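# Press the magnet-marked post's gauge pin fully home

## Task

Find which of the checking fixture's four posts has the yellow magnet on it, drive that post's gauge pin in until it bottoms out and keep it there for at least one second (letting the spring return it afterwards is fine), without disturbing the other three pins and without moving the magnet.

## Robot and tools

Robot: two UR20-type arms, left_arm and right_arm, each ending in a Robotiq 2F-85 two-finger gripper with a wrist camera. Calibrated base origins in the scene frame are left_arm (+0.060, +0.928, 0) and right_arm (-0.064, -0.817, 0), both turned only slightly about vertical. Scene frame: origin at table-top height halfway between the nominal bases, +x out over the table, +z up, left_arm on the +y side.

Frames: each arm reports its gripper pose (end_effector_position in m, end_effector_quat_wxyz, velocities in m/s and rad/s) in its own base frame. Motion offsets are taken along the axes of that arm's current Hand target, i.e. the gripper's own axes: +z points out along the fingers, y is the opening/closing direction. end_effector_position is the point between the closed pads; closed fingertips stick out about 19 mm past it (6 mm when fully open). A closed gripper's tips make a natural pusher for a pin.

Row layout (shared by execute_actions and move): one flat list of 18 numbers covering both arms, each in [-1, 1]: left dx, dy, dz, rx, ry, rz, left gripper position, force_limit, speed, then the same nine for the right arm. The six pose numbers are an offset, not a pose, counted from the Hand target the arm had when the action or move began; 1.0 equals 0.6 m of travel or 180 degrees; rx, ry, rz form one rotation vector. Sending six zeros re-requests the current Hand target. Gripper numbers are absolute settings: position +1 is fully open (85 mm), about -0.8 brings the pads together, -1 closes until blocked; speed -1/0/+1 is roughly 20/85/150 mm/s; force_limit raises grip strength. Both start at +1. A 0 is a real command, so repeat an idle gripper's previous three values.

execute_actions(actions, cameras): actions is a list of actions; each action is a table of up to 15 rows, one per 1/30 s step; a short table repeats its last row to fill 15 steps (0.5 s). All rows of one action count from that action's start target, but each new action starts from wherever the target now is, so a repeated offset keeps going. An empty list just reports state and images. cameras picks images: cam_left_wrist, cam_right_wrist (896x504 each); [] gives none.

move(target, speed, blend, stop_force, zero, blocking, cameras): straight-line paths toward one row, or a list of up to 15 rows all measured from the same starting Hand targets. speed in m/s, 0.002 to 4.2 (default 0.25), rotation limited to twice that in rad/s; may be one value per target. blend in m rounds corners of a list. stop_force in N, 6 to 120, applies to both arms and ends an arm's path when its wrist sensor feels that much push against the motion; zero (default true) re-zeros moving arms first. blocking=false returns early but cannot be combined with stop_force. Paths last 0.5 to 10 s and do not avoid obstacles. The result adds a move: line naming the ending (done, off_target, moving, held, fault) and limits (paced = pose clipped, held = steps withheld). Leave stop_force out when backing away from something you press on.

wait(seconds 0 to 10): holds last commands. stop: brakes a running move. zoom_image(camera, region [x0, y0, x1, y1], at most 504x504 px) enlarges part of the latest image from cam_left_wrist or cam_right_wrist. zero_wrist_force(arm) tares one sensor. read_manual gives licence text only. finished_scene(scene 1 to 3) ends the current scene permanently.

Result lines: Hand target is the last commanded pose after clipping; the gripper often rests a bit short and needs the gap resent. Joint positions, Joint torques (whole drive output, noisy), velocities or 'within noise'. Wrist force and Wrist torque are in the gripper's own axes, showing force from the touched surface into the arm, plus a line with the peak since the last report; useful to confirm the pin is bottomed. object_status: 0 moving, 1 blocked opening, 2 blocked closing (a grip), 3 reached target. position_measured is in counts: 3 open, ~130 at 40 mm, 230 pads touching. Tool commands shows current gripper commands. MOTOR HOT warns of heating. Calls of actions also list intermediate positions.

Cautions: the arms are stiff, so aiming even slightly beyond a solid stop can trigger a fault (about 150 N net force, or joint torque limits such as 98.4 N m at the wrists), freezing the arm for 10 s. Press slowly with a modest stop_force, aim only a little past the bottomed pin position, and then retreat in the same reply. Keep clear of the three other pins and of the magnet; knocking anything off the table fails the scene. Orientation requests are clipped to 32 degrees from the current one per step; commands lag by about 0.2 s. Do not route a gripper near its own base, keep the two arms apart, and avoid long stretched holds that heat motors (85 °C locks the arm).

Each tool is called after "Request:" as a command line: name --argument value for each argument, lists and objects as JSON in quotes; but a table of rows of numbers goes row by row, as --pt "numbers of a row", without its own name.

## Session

Request:
execute_actions --actions '[]'

Scene clock: 0.00 s.
left_arm: end_effector_position=(+1.6020, +0.5513, +0.3701) position_measured=3 object_status=3 end_effector_quat_wxyz=(-0.049, +0.940, +0.190, +0.279) | right_arm: end_effector_position=(+0.4481, +0.4679, +0.3319) position_measured=3 object_status=3 end_effector_quat_wxyz=(-0.272, +0.502, +0.649, +0.503)
Joint positions: left_arm=[0.193 -0.686 0.985 -2.439 -1.472 -3.319] | right_arm=[4.007 -1.969 -2.772 1.193 2.076 2.519]
Joint velocities: within noise
Joint torques (N m): no reading
Motor temperatures (°C): left_arm=[24 35 26 38 34 34] | right_arm=[28 35 36 37 34 38]
Wrist force (N): no reading
Wrist torque (N m): no reading
Wrist force, peak (N): no reading
Hand target: left_arm +1.6020, +0.5513, +0.3701; -0.049, +0.940, +0.190, +0.279 | right_arm +0.4481, +0.4679, +0.3319; -0.272, +0.502, +0.649, +0.503
Tool commands: left_gripper/position=+1.0 left_gripper/force_limit=+1.0 left_gripper/speed=+1.0 right_gripper/position=+1.0 right_gripper/force_limit=+1.0 right_gripper/speed=+1.0
camera_calibration:
cam_left_wrist: T_world_to_cam=[[0.280319, -0.958405, -0.0536817, 0.116011], [-0.933413, -0.259108, -0.248199, 1.75322], [0.223966, 0.119682, -0.967221, 0.0591923], [0, 0, 0, 1]] pos_world=[1.5907, 0.558373, 0.498626]
cam_right_wrist: T_world_to_cam=[[0.956613, -0.13676, 0.257272, -0.433465], [0.120637, -0.61784, -0.776995, 0.502422], [0.265214, 0.774319, -0.574535, -0.162484], [0, 0, 0, 1]] pos_world=[0.39714, 0.37695, 0.408545]

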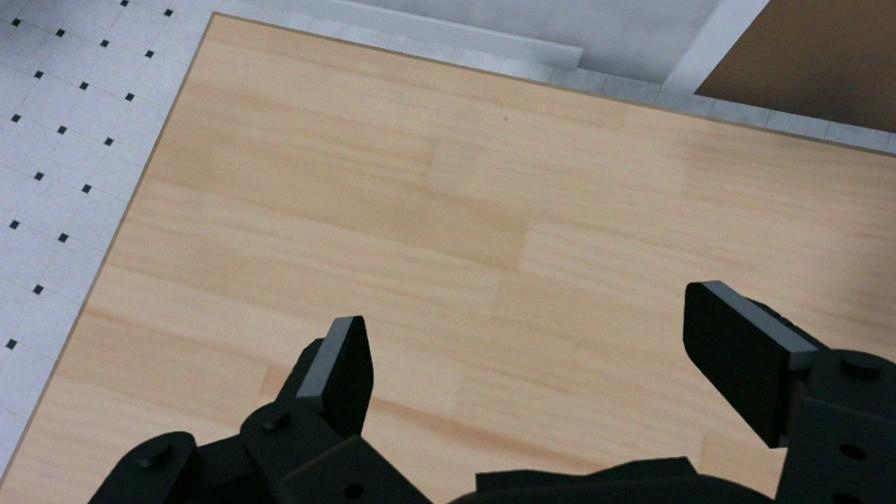

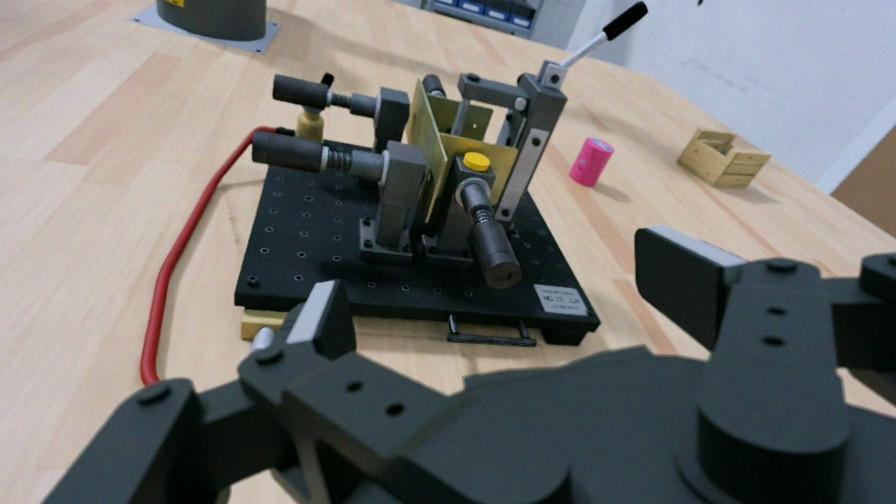

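Request:
zoom_image --camera "cam_right_wrist" --region '[400, 130, 610, 350]'

Request:
zoom_image --camera "cam_right_wrist" --region '[220, 60, 610, 360]'

Scaled by 2.291 from the camera's 896x504 image, which has a finer 1280x720 frame.

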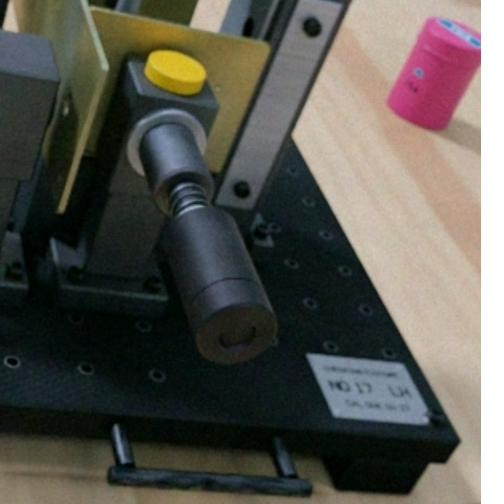

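Scaled by 1.292 from the camera's 896x504 image, which has a finer 1280x720 frame.

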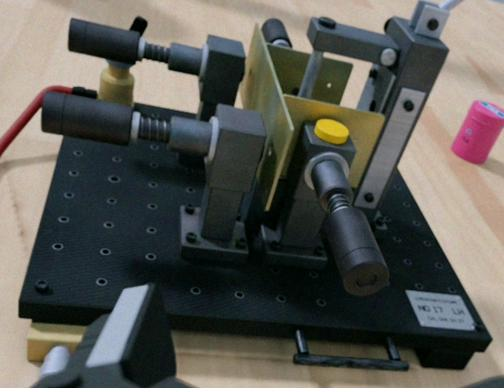

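Request:
move --target '[0,0,0,0,0,0,1,1,1,-0.2073,0.0688,0.3898,0.0527,0.0126,0.1127,-1,0,0]' --speed 0.25 --cameras '["cam_right_wrist"]'

Request:
zoom_image --camera "cam_right_wrist" --region '[300, 50, 650, 300]'

Scene clock: 3.13 s.
left_arm: end_effector_position=(+1.6020, +0.5513, +0.3701) position_measured=3 object_status=3 end_effector_quat_wxyz=(-0.049, +0.940, +0.190, +0.279) | right_arm: end_effector_position=(+0.5650, +0.6368, +0.1599) position_measured=232 object_status=3 end_effector_quat_wxyz=(-0.409, +0.574, +0.584, +0.402)
Joint positions: left_arm=[0.193 -0.686 0.985 -2.439 -1.472 -3.319] | right_arm=[3.966 -2.332 -2.44 1.163 2.279 2.825]
Joint velocities: within noise
Joint torques (N m): left_arm=[3.41 -279.52 -106.35 -11.53 1.86 -0.88] | right_arm=[-23.18 126.65 16.49 2.82 6.87 6.05]
Motor temperatures (°C): left_arm=[24 35 26 38 34 34] | right_arm=[28 35 36 37 34 38]
Wrist force (N): left_arm=[0.4 -0.1 -0.1] | right_arm=[-1.1 0.1 0.0]
Wrist torque (N m): left_arm=[-0.01 -0.06 0.00] | right_arm=[0.14 0.36 -0.25]
Wrist force, peak (N): left_arm=[0.7 -0.5 -0.3] | right_arm=[-2.1 1.6 2.5]
Hand target: left_arm +1.6020, +0.5513, +0.3701; -0.049, +0.940, +0.190, +0.279 | right_arm +0.5651, +0.6369, +0.1598; -0.409, +0.574, +0.584, +0.402
Off the commanded pose: left_arm 0.000 m, 0 deg | right_arm 0.000 m, 0 deg.
move: done
camera_calibration:
cam_right_wrist: T_world_to_cam=[[0.98589, -0.105164, -0.130233, -0.452537], [-0.167296, -0.592618, -0.787918, 0.607408], [0.00568197, 0.798589, -0.60185, -0.287558], [0, 0, 0, 1]] pos_world=[0.549402, 0.542011, 0.246585]
Images, in order (width x height): cam_right_wrist 896x504.

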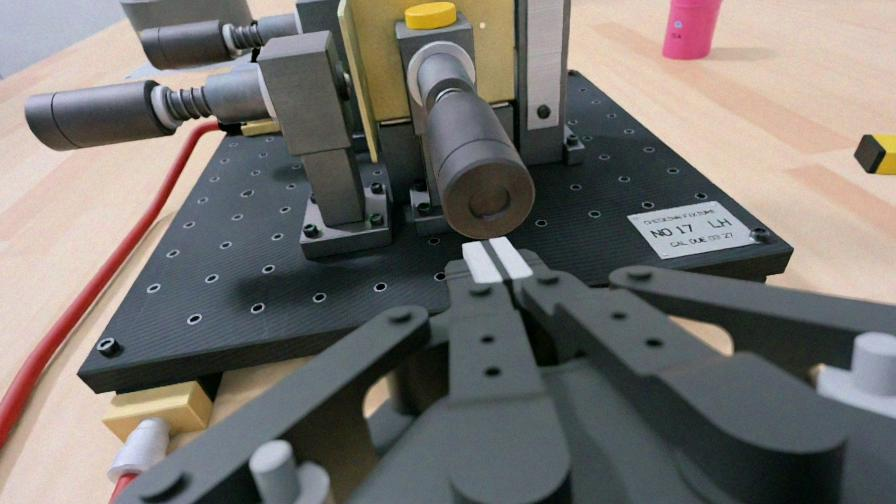

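Scaled by 1.440 from the camera's 896x504 image, which has a finer 1280x720 frame.

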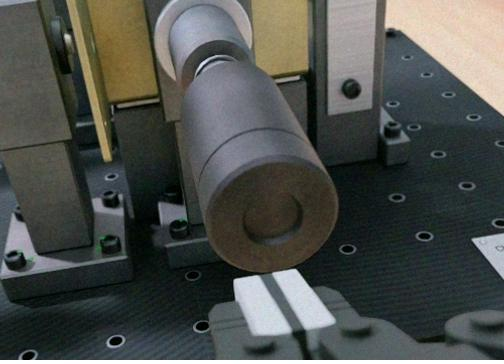

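Request:
move --pt "0 0 0 0 0 0 1 1 1 0.0245 0.005 0.0478 0 0 0 -1 0 0" --pt "0 0 0 0 0 0 1 1 1 0.0377 0.005 0.0838 0 0 0 -1 0 0" --speed '[0.04,0.008]' --stop_force 25 --cameras '["cam_right_wrist"]'

Request:
zoom_image --camera "cam_right_wrist" --region '[350, 0, 650, 300]'

Scene clock: 7.17 s.
left_arm: end_effector_position=(+1.6020, +0.5513, +0.3701) position_measured=3 object_status=3 end_effector_quat_wxyz=(-0.049, +0.940, +0.190, +0.279) | right_arm: end_effector_position=(+0.5673, +0.6807, +0.1638) position_measured=232 object_status=3 end_effector_quat_wxyz=(-0.409, +0.574, +0.584, +0.402)
Joint positions: left_arm=[0.193 -0.686 0.985 -2.439 -1.472 -3.319] | right_arm=[4.009 -2.325 -2.403 1.135 2.24 2.85]
Joint velocities: within noise
Joint torques (N m): left_arm=[4.92 -280.08 -110.75 -11.46 2.87 0.38] | right_arm=[1.69 149.88 12.74 10.26 7.36 -7.34]
Motor temperatures (°C): left_arm=[24 35 26 38 34 34] | right_arm=[28 35 36 37 34 38]
Wrist force (N): left_arm=[0.4 -0.3 -0.4] | right_arm=[-8.9 -1.8 -29.7]
Wrist torque (N m): left_arm=[-0.04 -0.07 0.00] | right_arm=[0.08 0.34 -0.16]
Wrist force, peak (N): left_arm=[0.7 -0.2 -0.3] | right_arm=[-17.9 -2.0 -58.9]
Hand target: left_arm +1.6020, +0.5513, +0.3701; -0.049, +0.940, +0.190, +0.279 | right_arm +0.5673, +0.6807, +0.1638; -0.409, +0.574, +0.584, +0.402 (not the last commanded pose)
Off the commanded pose: left_arm 0.000 m, 0 deg | right_arm 0.011 m, 0 deg.
move: contact (right_arm); path passed 1 of 2 targets
camera_calibration:
cam_right_wrist: T_world_to_cam=[[0.985874, -0.105146, -0.130371, -0.449745], [-0.167395, -0.592619, -0.787897, 0.636948], [0.00558387, 0.79859, -0.601849, -0.32023], [0, 0, 0, 1]] pos_world=[0.551802, 0.585911, 0.250485]
Images, in order (width x height): cam_right_wrist 896x504.

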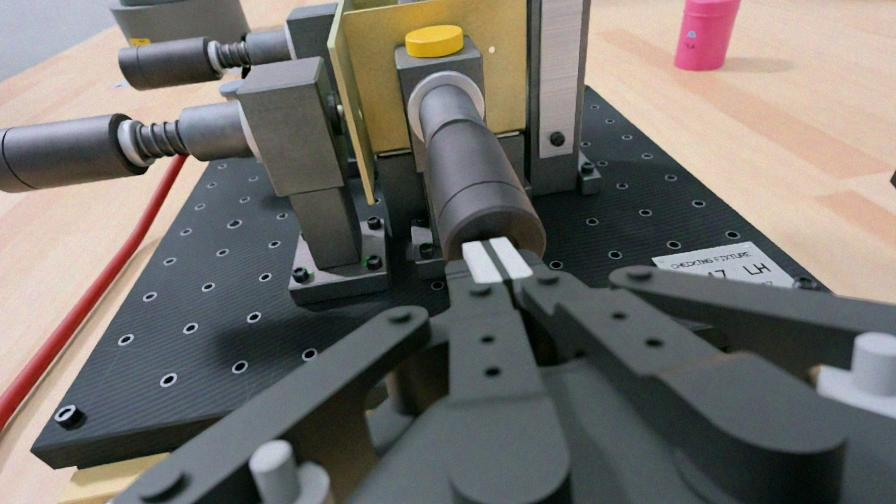

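Scaled by 1.680 from the camera's 896x504 image, which has a finer 1280x720 frame.

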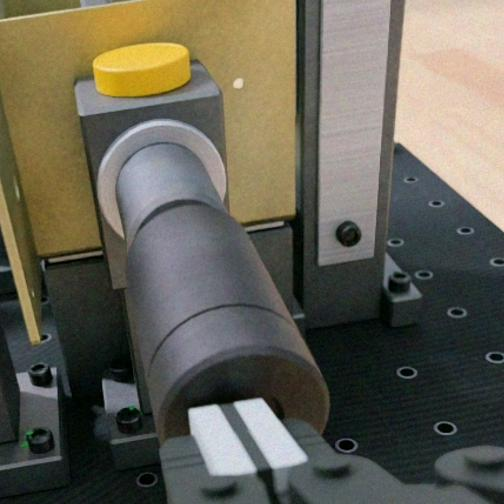

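Request:
wait --seconds 1.2 --cameras '[]'

Request:
move --target '[0,0,0,0,0,0,1,1,1,-0.022,0,-0.06,0,0,0,-1,0,0]' --speed 0.12 --cameras '["cam_right_wrist"]'

Scene clock: 10.17 s.
left_arm: end_effector_position=(+1.6020, +0.5513, +0.3701) position_measured=3 object_status=3 end_effector_quat_wxyz=(-0.049, +0.940, +0.190, +0.279) | right_arm: end_effector_position=(+0.5673, +0.6807, +0.1638) position_measured=232 object_status=3 end_effector_quat_wxyz=(-0.409, +0.574, +0.584, +0.402)
Joint positions: left_arm=[0.193 -0.686 0.985 -2.439 -1.472 -3.319] | right_arm=[4.009 -2.325 -2.403 1.135 2.24 2.85]
Joint velocities: within noise
Joint torques (N m): left_arm=[2.6 -285.83 -111.91 -10.72 2.93 1.8] | right_arm=[-3.24 161.15 14.4 11.36 6.51 -6.78]
Motor temperatures (°C): left_arm=[24 35 26 38 34 34] | right_arm=[28 35 36 37 34 38]
Wrist force (N): left_arm=[0.1 -0.1 -0.1] | right_arm=[-8.1 -1.7 -27.1]
Wrist torque (N m): left_arm=[0.00 0.00 0.00] | right_arm=[0.11 0.39 -0.16]
Wrist force, peak (N): left_arm=[0.4 -0.2 -0.5] | right_arm=[-8.9 -1.7 -29.6]
Hand target: left_arm +1.6020, +0.5513, +0.3701; -0.049, +0.940, +0.190, +0.279 | right_arm +0.5673, +0.6807, +0.1638; -0.409, +0.574, +0.584, +0.402 (not the last commanded pose)
Tool commands: left_gripper/position=+1.0 left_gripper/force_limit=+1.0 left_gripper/speed=+1.0 right_gripper/position=-1.0 right_gripper/force_limit=+0.0 right_gripper/speed=+0.0
Off the commanded pose: left_arm 0.000 m, 0 deg | right_arm 0.011 m, 0 deg.
wait: 1.20 s; at rest from the start
No camera images: "cameras" was empty.

Scene clock: 11.03 s.
left_arm: end_effector_position=(+1.6020, +0.5513, +0.3701) position_measured=3 object_status=3 end_effector_quat_wxyz=(-0.049, +0.940, +0.190, +0.279) | right_arm: end_effector_position=(+0.5680, +0.6425, +0.1637) position_measured=232 object_status=3 end_effector_quat_wxyz=(-0.409, +0.574, +0.584, +0.402)
Joint positions: left_arm=[0.193 -0.686 0.985 -2.439 -1.472 -3.319] | right_arm=[3.968 -2.325 -2.433 1.15 2.276 2.827]
Joint velocities: within noise
Joint torques (N m): left_arm=[4.55 -282.42 -111.7 -11.45 4.07 1.49] | right_arm=[-12.79 176.82 -4.12 13.9 5.8 -5.5]
Motor temperatures (°C): left_arm=[24 35 26 38 34 34] | right_arm=[28 35 36 37 34 38]
Wrist force (N): left_arm=[0.6 -0.2 0.2] | right_arm=[-0.7 -0.1 0.0]
Wrist torque (N m): left_arm=[-0.02 -0.10 0.00] | right_arm=[0.11 0.29 -0.24]
Wrist force, peak (N): left_arm=[0.7 -0.3 -0.3] | right_arm=[-8.0 -1.7 -27.0]
Hand target: left_arm +1.6020, +0.5513, +0.3701; -0.049, +0.940, +0.190, +0.279 | right_arm +0.5680, +0.6423, +0.1637; -0.409, +0.574, +0.584, +0.402
Off the commanded pose: left_arm 0.000 m, 0 deg | right_arm 0.000 m, 0 deg.
move: done
camera_calibration:
cam_right_wrist: T_world_to_cam=[[0.985876, -0.10514, -0.130363, -0.454471], [-0.167385, -0.592621, -0.787898, 0.614343], [0.00558367, 0.79859, -0.601849, -0.289788], [0, 0, 0, 1]] pos_world=[0.552502, 0.547711, 0.250385]
Images, in order (width x height): cam_right_wrist 896x504.

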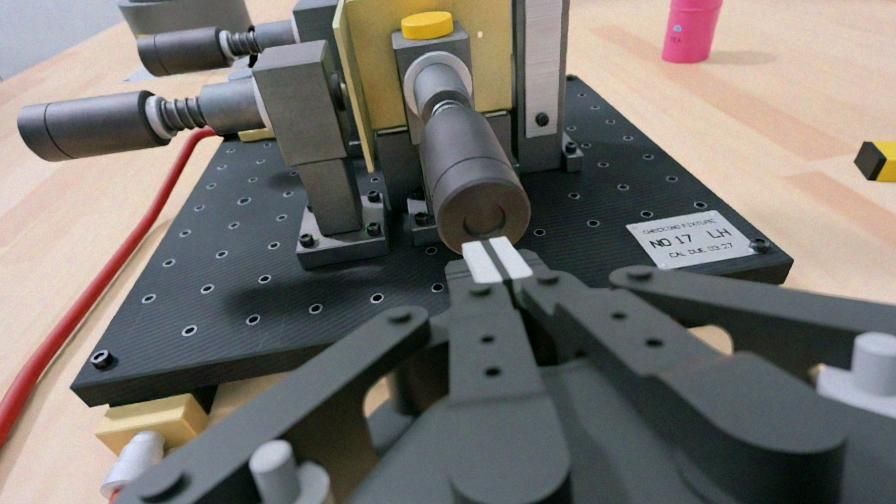

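Request:
finished_scene --scene 2

The scene is finished: the task was done.


## Next scene

The same job, from a new start.

Request:
execute_actions --actions '[]'

Scene clock: 0.00 s.
left_arm: end_effector_position=(+0.3071, -0.4220, +0.1602) position_measured=3 object_status=3 end_effector_quat_wxyz=(+0.066, +0.956, -0.074, +0.275) | right_arm: end_effector_position=(+0.4900, -0.3027, +0.2369) position_measured=3 object_status=3 end_effector_quat_wxyz=(+0.548, -0.467, -0.511, -0.471)
Joint positions: left_arm=[-1.763 -1.739 2.857 -2.766 -1.003 1.555] | right_arm=[2.511 -2.074 -2.06 -2.212 2.389 -0.015]
Joint velocities: within noise
Joint torques (N m): no reading
Motor temperatures (°C): left_arm=[24 35 26 38 34 33] | right_arm=[28 35 35 36 33 38]
Wrist force (N): no reading
Wrist torque (N m): no reading
Wrist force, peak (N): no reading
Hand target: left_arm +0.3071, -0.4220, +0.1602; +0.066, +0.956, -0.074, +0.275 | right_arm +0.4900, -0.3027, +0.2369; +0.548, -0.467, -0.511, -0.471
Tool commands: left_gripper/position=+1.0 left_gripper/force_limit=+1.0 left_gripper/speed=+1.0 right_gripper/position=+1.0 right_gripper/force_limit=+1.0 right_gripper/speed=+1.0
camera_calibration:
cam_left_wrist: T_world_to_cam=[[-0.285835, -0.958093, 0.0188626, -0.30276], [-0.929607, 0.27245, -0.248197, 0.463413], [0.232657, -0.0884782, -0.968526, 0.172428], [0, 0, 0, 1]] pos_world=[0.304136, -0.401073, 0.28773]
cam_right_wrist: T_world_to_cam=[[0.978979, 0.0562001, -0.196068, -0.399553], [-0.174505, -0.266853, -0.947807, 0.238768], [-0.105588, 0.962097, -0.251436, 0.530477], [0, 0, 0, 1]] pos_world=[0.488832, -0.424199, 0.281347]

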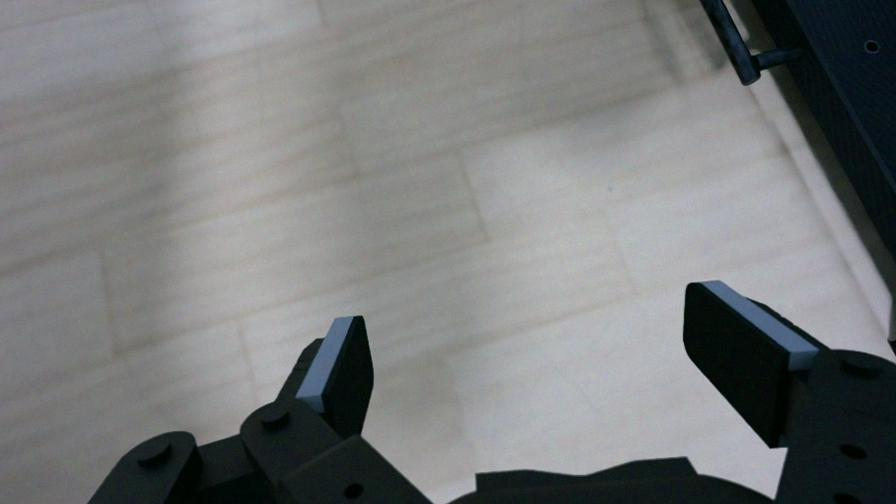

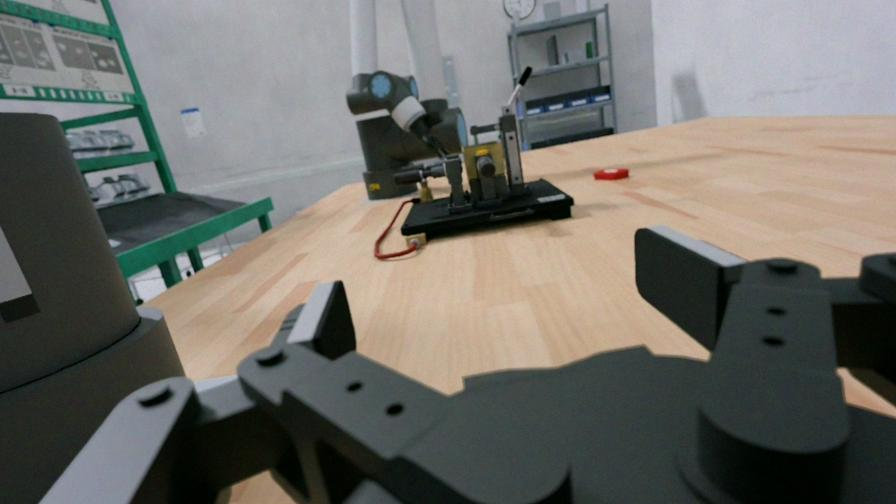

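Request:
zoom_image --camera "cam_right_wrist" --region '[350, 40, 650, 270]'

Scaled by 1.680 from the camera's 896x504 image, which has a finer 1280x720 frame.

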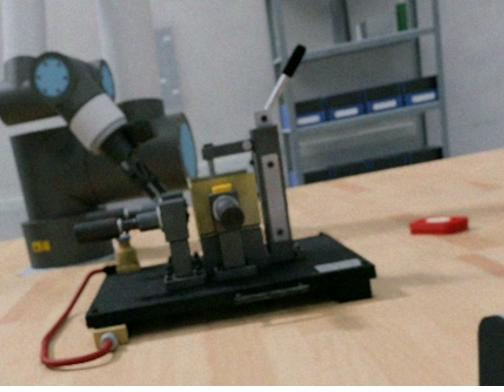

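Request:
move --target '[0,0,0,0,0,0,1,1,1,-0.057,0.217,0.817,-0.051,-0.1238,-0.002,-1,0,0]' --speed 0.35 --cameras '["cam_right_wrist"]'

Request:
zoom_image --camera "cam_right_wrist" --region '[300, 0, 620, 240]'

Scene clock: 4.43 s.
left_arm: end_effector_position=(+0.3071, -0.4220, +0.1602) position_measured=3 object_status=3 end_effector_quat_wxyz=(+0.066, +0.956, -0.074, +0.275) | right_arm: end_effector_position=(+0.5590, +0.2006, +0.2198) position_measured=232 object_status=3 end_effector_quat_wxyz=(-0.398, +0.589, +0.569, +0.412)
Joint positions: left_arm=[-1.763 -1.739 2.857 -2.766 -1.003 1.555] | right_arm=[3.301 -2.081 -2.685 0.54 2.744 2.09]
Joint velocities: within noise
Joint torques (N m): left_arm=[3.28 -10.29 -58.46 -9.07 3.37 -0.12] | right_arm=[24.67 87.88 -6.91 15.04 0.96 6.89]
Motor temperatures (°C): left_arm=[24 35 26 38 34 33] | right_arm=[28 35 35 36 33 38]
Wrist force (N): left_arm=[0.2 -0.2 -0.2] | right_arm=[-0.4 0.0 1.7]
Wrist torque (N m): left_arm=[-0.02 -0.02 0.00] | right_arm=[0.35 0.29 -0.07]
Wrist force, peak (N): left_arm=[-0.1 -0.5 -0.3] | right_arm=[0.2 0.8 5.1]
Hand target: left_arm +0.3071, -0.4220, +0.1602; +0.066, +0.956, -0.074, +0.275 | right_arm +0.5590, +0.2006, +0.2197; -0.398, +0.589, +0.569, +0.413
Off the commanded pose: left_arm 0.000 m, 0 deg | right_arm 0.000 m, 0 deg.
move: done
camera_calibration:
cam_right_wrist: T_world_to_cam=[[0.979297, -0.155783, -0.129263, -0.471111], [-0.196802, -0.583176, -0.788146, 0.40968], [0.0473967, 0.797269, -0.601761, 0.0737743], [0, 0, 0, 1]] pos_world=[0.538486, 0.106707, 0.306385]
Images, in order (width x height): cam_right_wrist 896x504.

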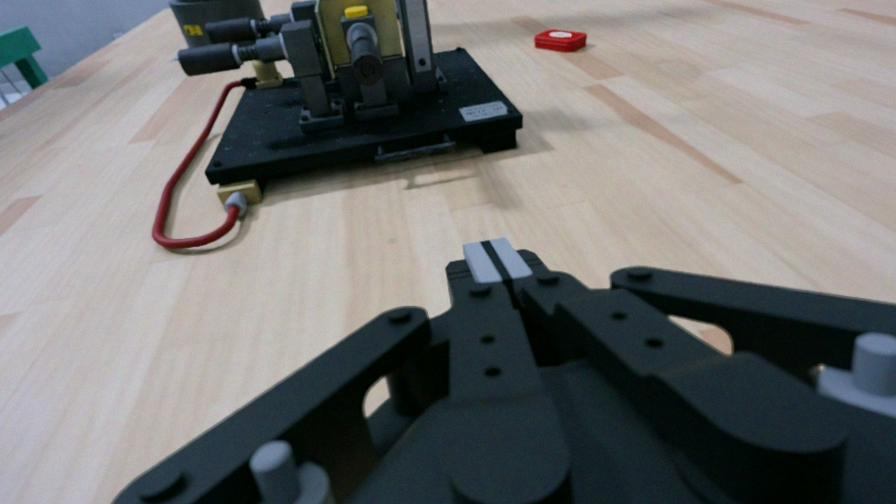

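Scaled by 1.575 from the camera's 896x504 image, which has a finer 1280x720 frame.

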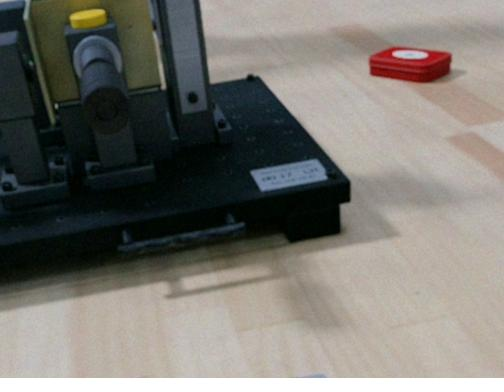

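Request:
move --target '[0,0,0,0,0,0,1,1,1,0.1257,-0.0987,0.6235,0,0,0,-1,0,0]' --speed 0.3 --cameras '["cam_right_wrist"]'

Request:
zoom_image --camera "cam_right_wrist" --region '[300, 0, 650, 260]'

Scene clock: 6.93 s.
left_arm: end_effector_position=(+0.3071, -0.4220, +0.1602) position_measured=3 object_status=3 end_effector_quat_wxyz=(+0.066, +0.956, -0.074, +0.275) | right_arm: end_effector_position=(+0.5128, +0.5796, +0.1626) position_measured=232 object_status=3 end_effector_quat_wxyz=(-0.398, +0.589, +0.569, +0.413)
Joint positions: left_arm=[-1.763 -1.739 2.857 -2.766 -1.003 1.555] | right_arm=[3.987 -2.353 -2.561 1.331 2.212 2.866]
Joint velocities: within noise
Joint torques (N m): left_arm=[4.27 -9.03 -57.92 -8.3 3.78 -1.18] | right_arm=[9.46 123.61 5.41 13.54 -2.95 4.64]
Motor temperatures (°C): left_arm=[24 35 26 38 34 33] | right_arm=[28 35 35 36 33 38]
Wrist force (N): left_arm=[0.0 -0.1 -0.1] | right_arm=[-0.1 -0.2 1.1]
Wrist torque (N m): left_arm=[-0.02 0.00 0.00] | right_arm=[0.26 0.03 -0.05]
Wrist force, peak (N): left_arm=[0.4 0.1 -0.4] | right_arm=[0.2 -0.7 4.3]
Hand target: left_arm +0.3071, -0.4220, +0.1602; +0.066, +0.956, -0.074, +0.275 | right_arm +0.5128, +0.5798, +0.1625; -0.398, +0.589, +0.569, +0.413
Off the commanded pose: left_arm 0.000 m, 0 deg | right_arm 0.000 m, 0 deg.
move: done
camera_calibration:
cam_right_wrist: T_world_to_cam=[[0.979267, -0.155995, -0.129237, -0.374108], [-0.196903, -0.583063, -0.788204, 0.576539], [0.0476023, 0.79731, -0.60169, -0.260761], [0, 0, 0, 1]] pos_world=[0.492286, 0.485707, 0.249185]
Images, in order (width x height): cam_right_wrist 896x504.

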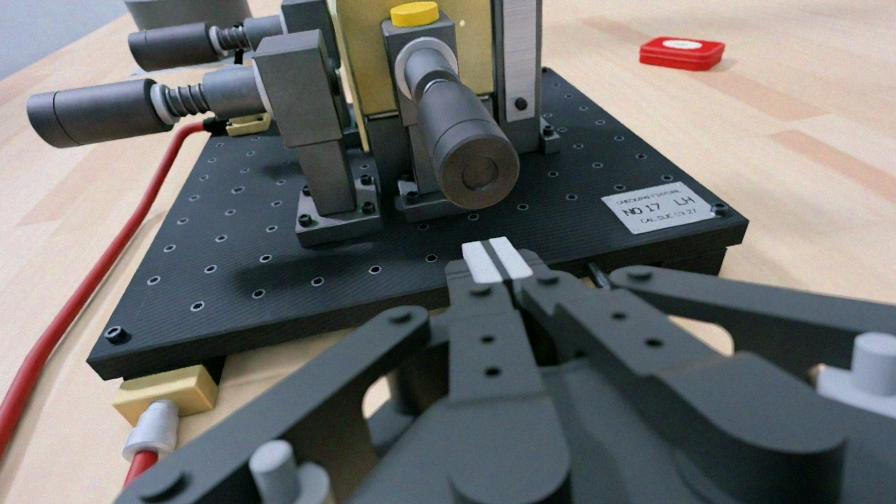

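Scaled by 1.440 from the camera's 896x504 image, which has a finer 1280x720 frame.

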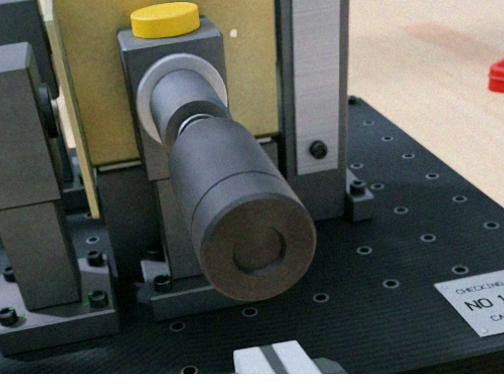

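Request:
move --pt "0 0 0 0 0 0 1 1 1 0.0195 0.0108 0.0462 0 0 0 -1 0 0" --pt "0 0 0 0 0 0 1 1 1 0.0377 0.0085 0.0962 0 0 0 -1 0 0" --pt "0 0 0 0 0 0 1 1 1 0.0507 0.0068 0.1322 0 0 0 -1 0 0" --speed '[0.06,0.045,0.008]' --blend '[0.01,0,0]' --stop_force 25 --cameras '["cam_right_wrist"]'

Request:
zoom_image --camera "cam_right_wrist" --region '[350, 0, 650, 300]'

Scene clock: 11.87 s.
left_arm: end_effector_position=(+0.3071, -0.4220, +0.1602) position_measured=3 object_status=3 end_effector_quat_wxyz=(+0.066, +0.956, -0.074, +0.275) | right_arm: end_effector_position=(+0.5199, +0.6486, +0.1640) position_measured=232 object_status=3 end_effector_quat_wxyz=(-0.398, +0.589, +0.569, +0.413)
Joint positions: left_arm=[-1.763 -1.739 2.857 -2.766 -1.003 1.555] | right_arm=[4.057 -2.338 -2.498 1.273 2.149 2.901]
Joint velocities: within noise
Joint torques (N m): left_arm=[11.91 -7.18 -60.42 -6.48 3.92 -0.85] | right_arm=[-9.26 144.86 8 10.93 4.97 -7.38]
Motor temperatures (°C): left_arm=[24 35 26 38 34 33] | right_arm=[28 35 35 36 33 38]
Wrist force (N): left_arm=[0.1 -0.1 -0.1] | right_arm=[-6.4 -4.3 -27.1]
Wrist torque (N m): left_arm=[-0.02 -0.01 0.00] | right_arm=[0.63 -0.01 -0.06]
Wrist force, peak (N): left_arm=[0.5 0.1 -0.3] | right_arm=[-14.0 -3.3 -53.4]
Hand target: left_arm +0.3071, -0.4220, +0.1602; +0.066, +0.956, -0.074, +0.275 | right_arm +0.5199, +0.6486, +0.1640; -0.398, +0.589, +0.569, +0.412 (not the last commanded pose)
Off the commanded pose: left_arm 0.000 m, 0 deg | right_arm 0.016 m, 0 deg.
move: contact (right_arm); path passed 2 of 3 targets
camera_calibration:
cam_right_wrist: T_world_to_cam=[[0.979267, -0.155995, -0.129237, -0.370103], [-0.196903, -0.583063, -0.788204, 0.619351], [0.0476023, 0.79731, -0.60169, -0.31521], [0, 0, 0, 1]] pos_world=[0.499386, 0.554707, 0.250685]
Images, in order (width x height): cam_right_wrist 896x504.

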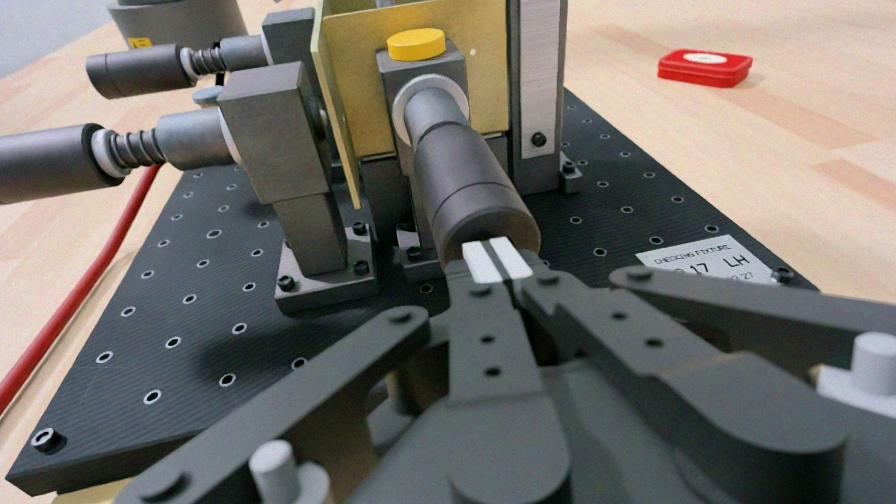

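Scaled by 1.680 from the camera's 896x504 image, which has a finer 1280x720 frame.

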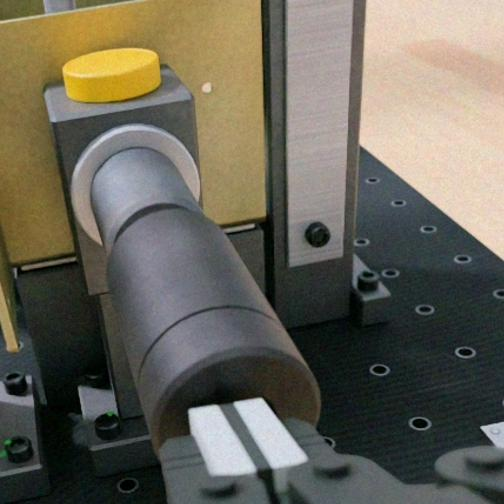

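Fully seated and held with about 27 N.

Request:
wait --seconds 1.2 --cameras '[]'

Request:
move --target '[0,0,0,0,0,0,1,1,1,-0.022,0,-0.06,0,0,0,-1,0,0]' --speed 0.12 --cameras '[]'

Request:
finished_scene --scene 3

Scene clock: 13.23 s.
left_arm: end_effector_position=(+0.3071, -0.4220, +0.1602) position_measured=3 object_status=3 end_effector_quat_wxyz=(+0.066, +0.956, -0.074, +0.275) | right_arm: end_effector_position=(+0.5199, +0.6486, +0.1640) position_measured=232 object_status=3 end_effector_quat_wxyz=(-0.398, +0.589, +0.569, +0.413)
Joint positions: left_arm=[-1.763 -1.739 2.857 -2.766 -1.003 1.555] | right_arm=[4.057 -2.338 -2.498 1.273 2.149 2.901]
Joint velocities: within noise
Joint torques (N m): left_arm=[12.47 -8.48 -65.61 -7.24 4.22 -0.97] | right_arm=[-7.7 130.05 6.22 11.33 4.38 -7.74]
Motor temperatures (°C): left_arm=[24 35 26 38 34 33] | right_arm=[28 35 35 36 33 38]
Wrist force (N): left_arm=[0.1 0.0 -0.2] | right_arm=[-6.7 -4.4 -25.1]
Wrist torque (N m): left_arm=[0.02 -0.02 0.00] | right_arm=[0.60 0.01 -0.07]
Wrist force, peak (N): left_arm=[0.2 -0.1 -0.5] | right_arm=[-6.9 -4.3 -27.0]
Hand target: left_arm +0.3071, -0.4220, +0.1602; +0.066, +0.956, -0.074, +0.275 | right_arm +0.5199, +0.6486, +0.1640; -0.398, +0.589, +0.569, +0.412 (not the last commanded pose)
Tool commands: left_gripper/position=+1.0 left_gripper/force_limit=+1.0 left_gripper/speed=+1.0 right_gripper/position=-1.0 right_gripper/force_limit=+0.0 right_gripper/speed=+0.0
Off the commanded pose: left_arm 0.000 m, 0 deg | right_arm 0.016 m, 0 deg.
wait: 1.20 s; at rest from the start
No camera images: "cameras" was empty.

Scene clock: 14.10 s.
left_arm: end_effector_position=(+0.3071, -0.4220, +0.1602) position_measured=3 object_status=3 end_effector_quat_wxyz=(+0.066, +0.956, -0.074, +0.275) | right_arm: end_effector_position=(+0.5186, +0.6105, +0.1639) position_measured=232 object_status=3 end_effector_quat_wxyz=(-0.398, +0.589, +0.569, +0.413)
Joint positions: left_arm=[-1.763 -1.739 2.857 -2.766 -1.003 1.555] | right_arm=[4.017 -2.343 -2.53 1.299 2.186 2.881]
Joint velocities: within noise
Joint torques (N m): left_arm=[8.27 -7.95 -67.47 -6.98 4.21 -0.71] | right_arm=[-11.97 124.56 -17.22 11.73 7.26 -7.49]
Motor temperatures (°C): left_arm=[24 35 26 38 34 33] | right_arm=[28 35 35 36 33 38]
Wrist force (N): left_arm=[-0.1 0.0 -0.1] | right_arm=[-0.3 -0.1 1.3]
Wrist torque (N m): left_arm=[0.01 0.03 0.00] | right_arm=[0.29 0.00 0.00]
Wrist force, peak (N): left_arm=[0.4 -0.1 0.0] | right_arm=[-6.0 -4.4 -25.3]
Hand target: left_arm +0.3071, -0.4220, +0.1602; +0.066, +0.956, -0.074, +0.275 | right_arm +0.5186, +0.6103, +0.1639; -0.398, +0.589, +0.569, +0.412
Off the commanded pose: left_arm 0.000 m, 0 deg | right_arm 0.000 m, 0 deg.
move: done
No camera images: "cameras" was empty.

The scene is finished: the task was done.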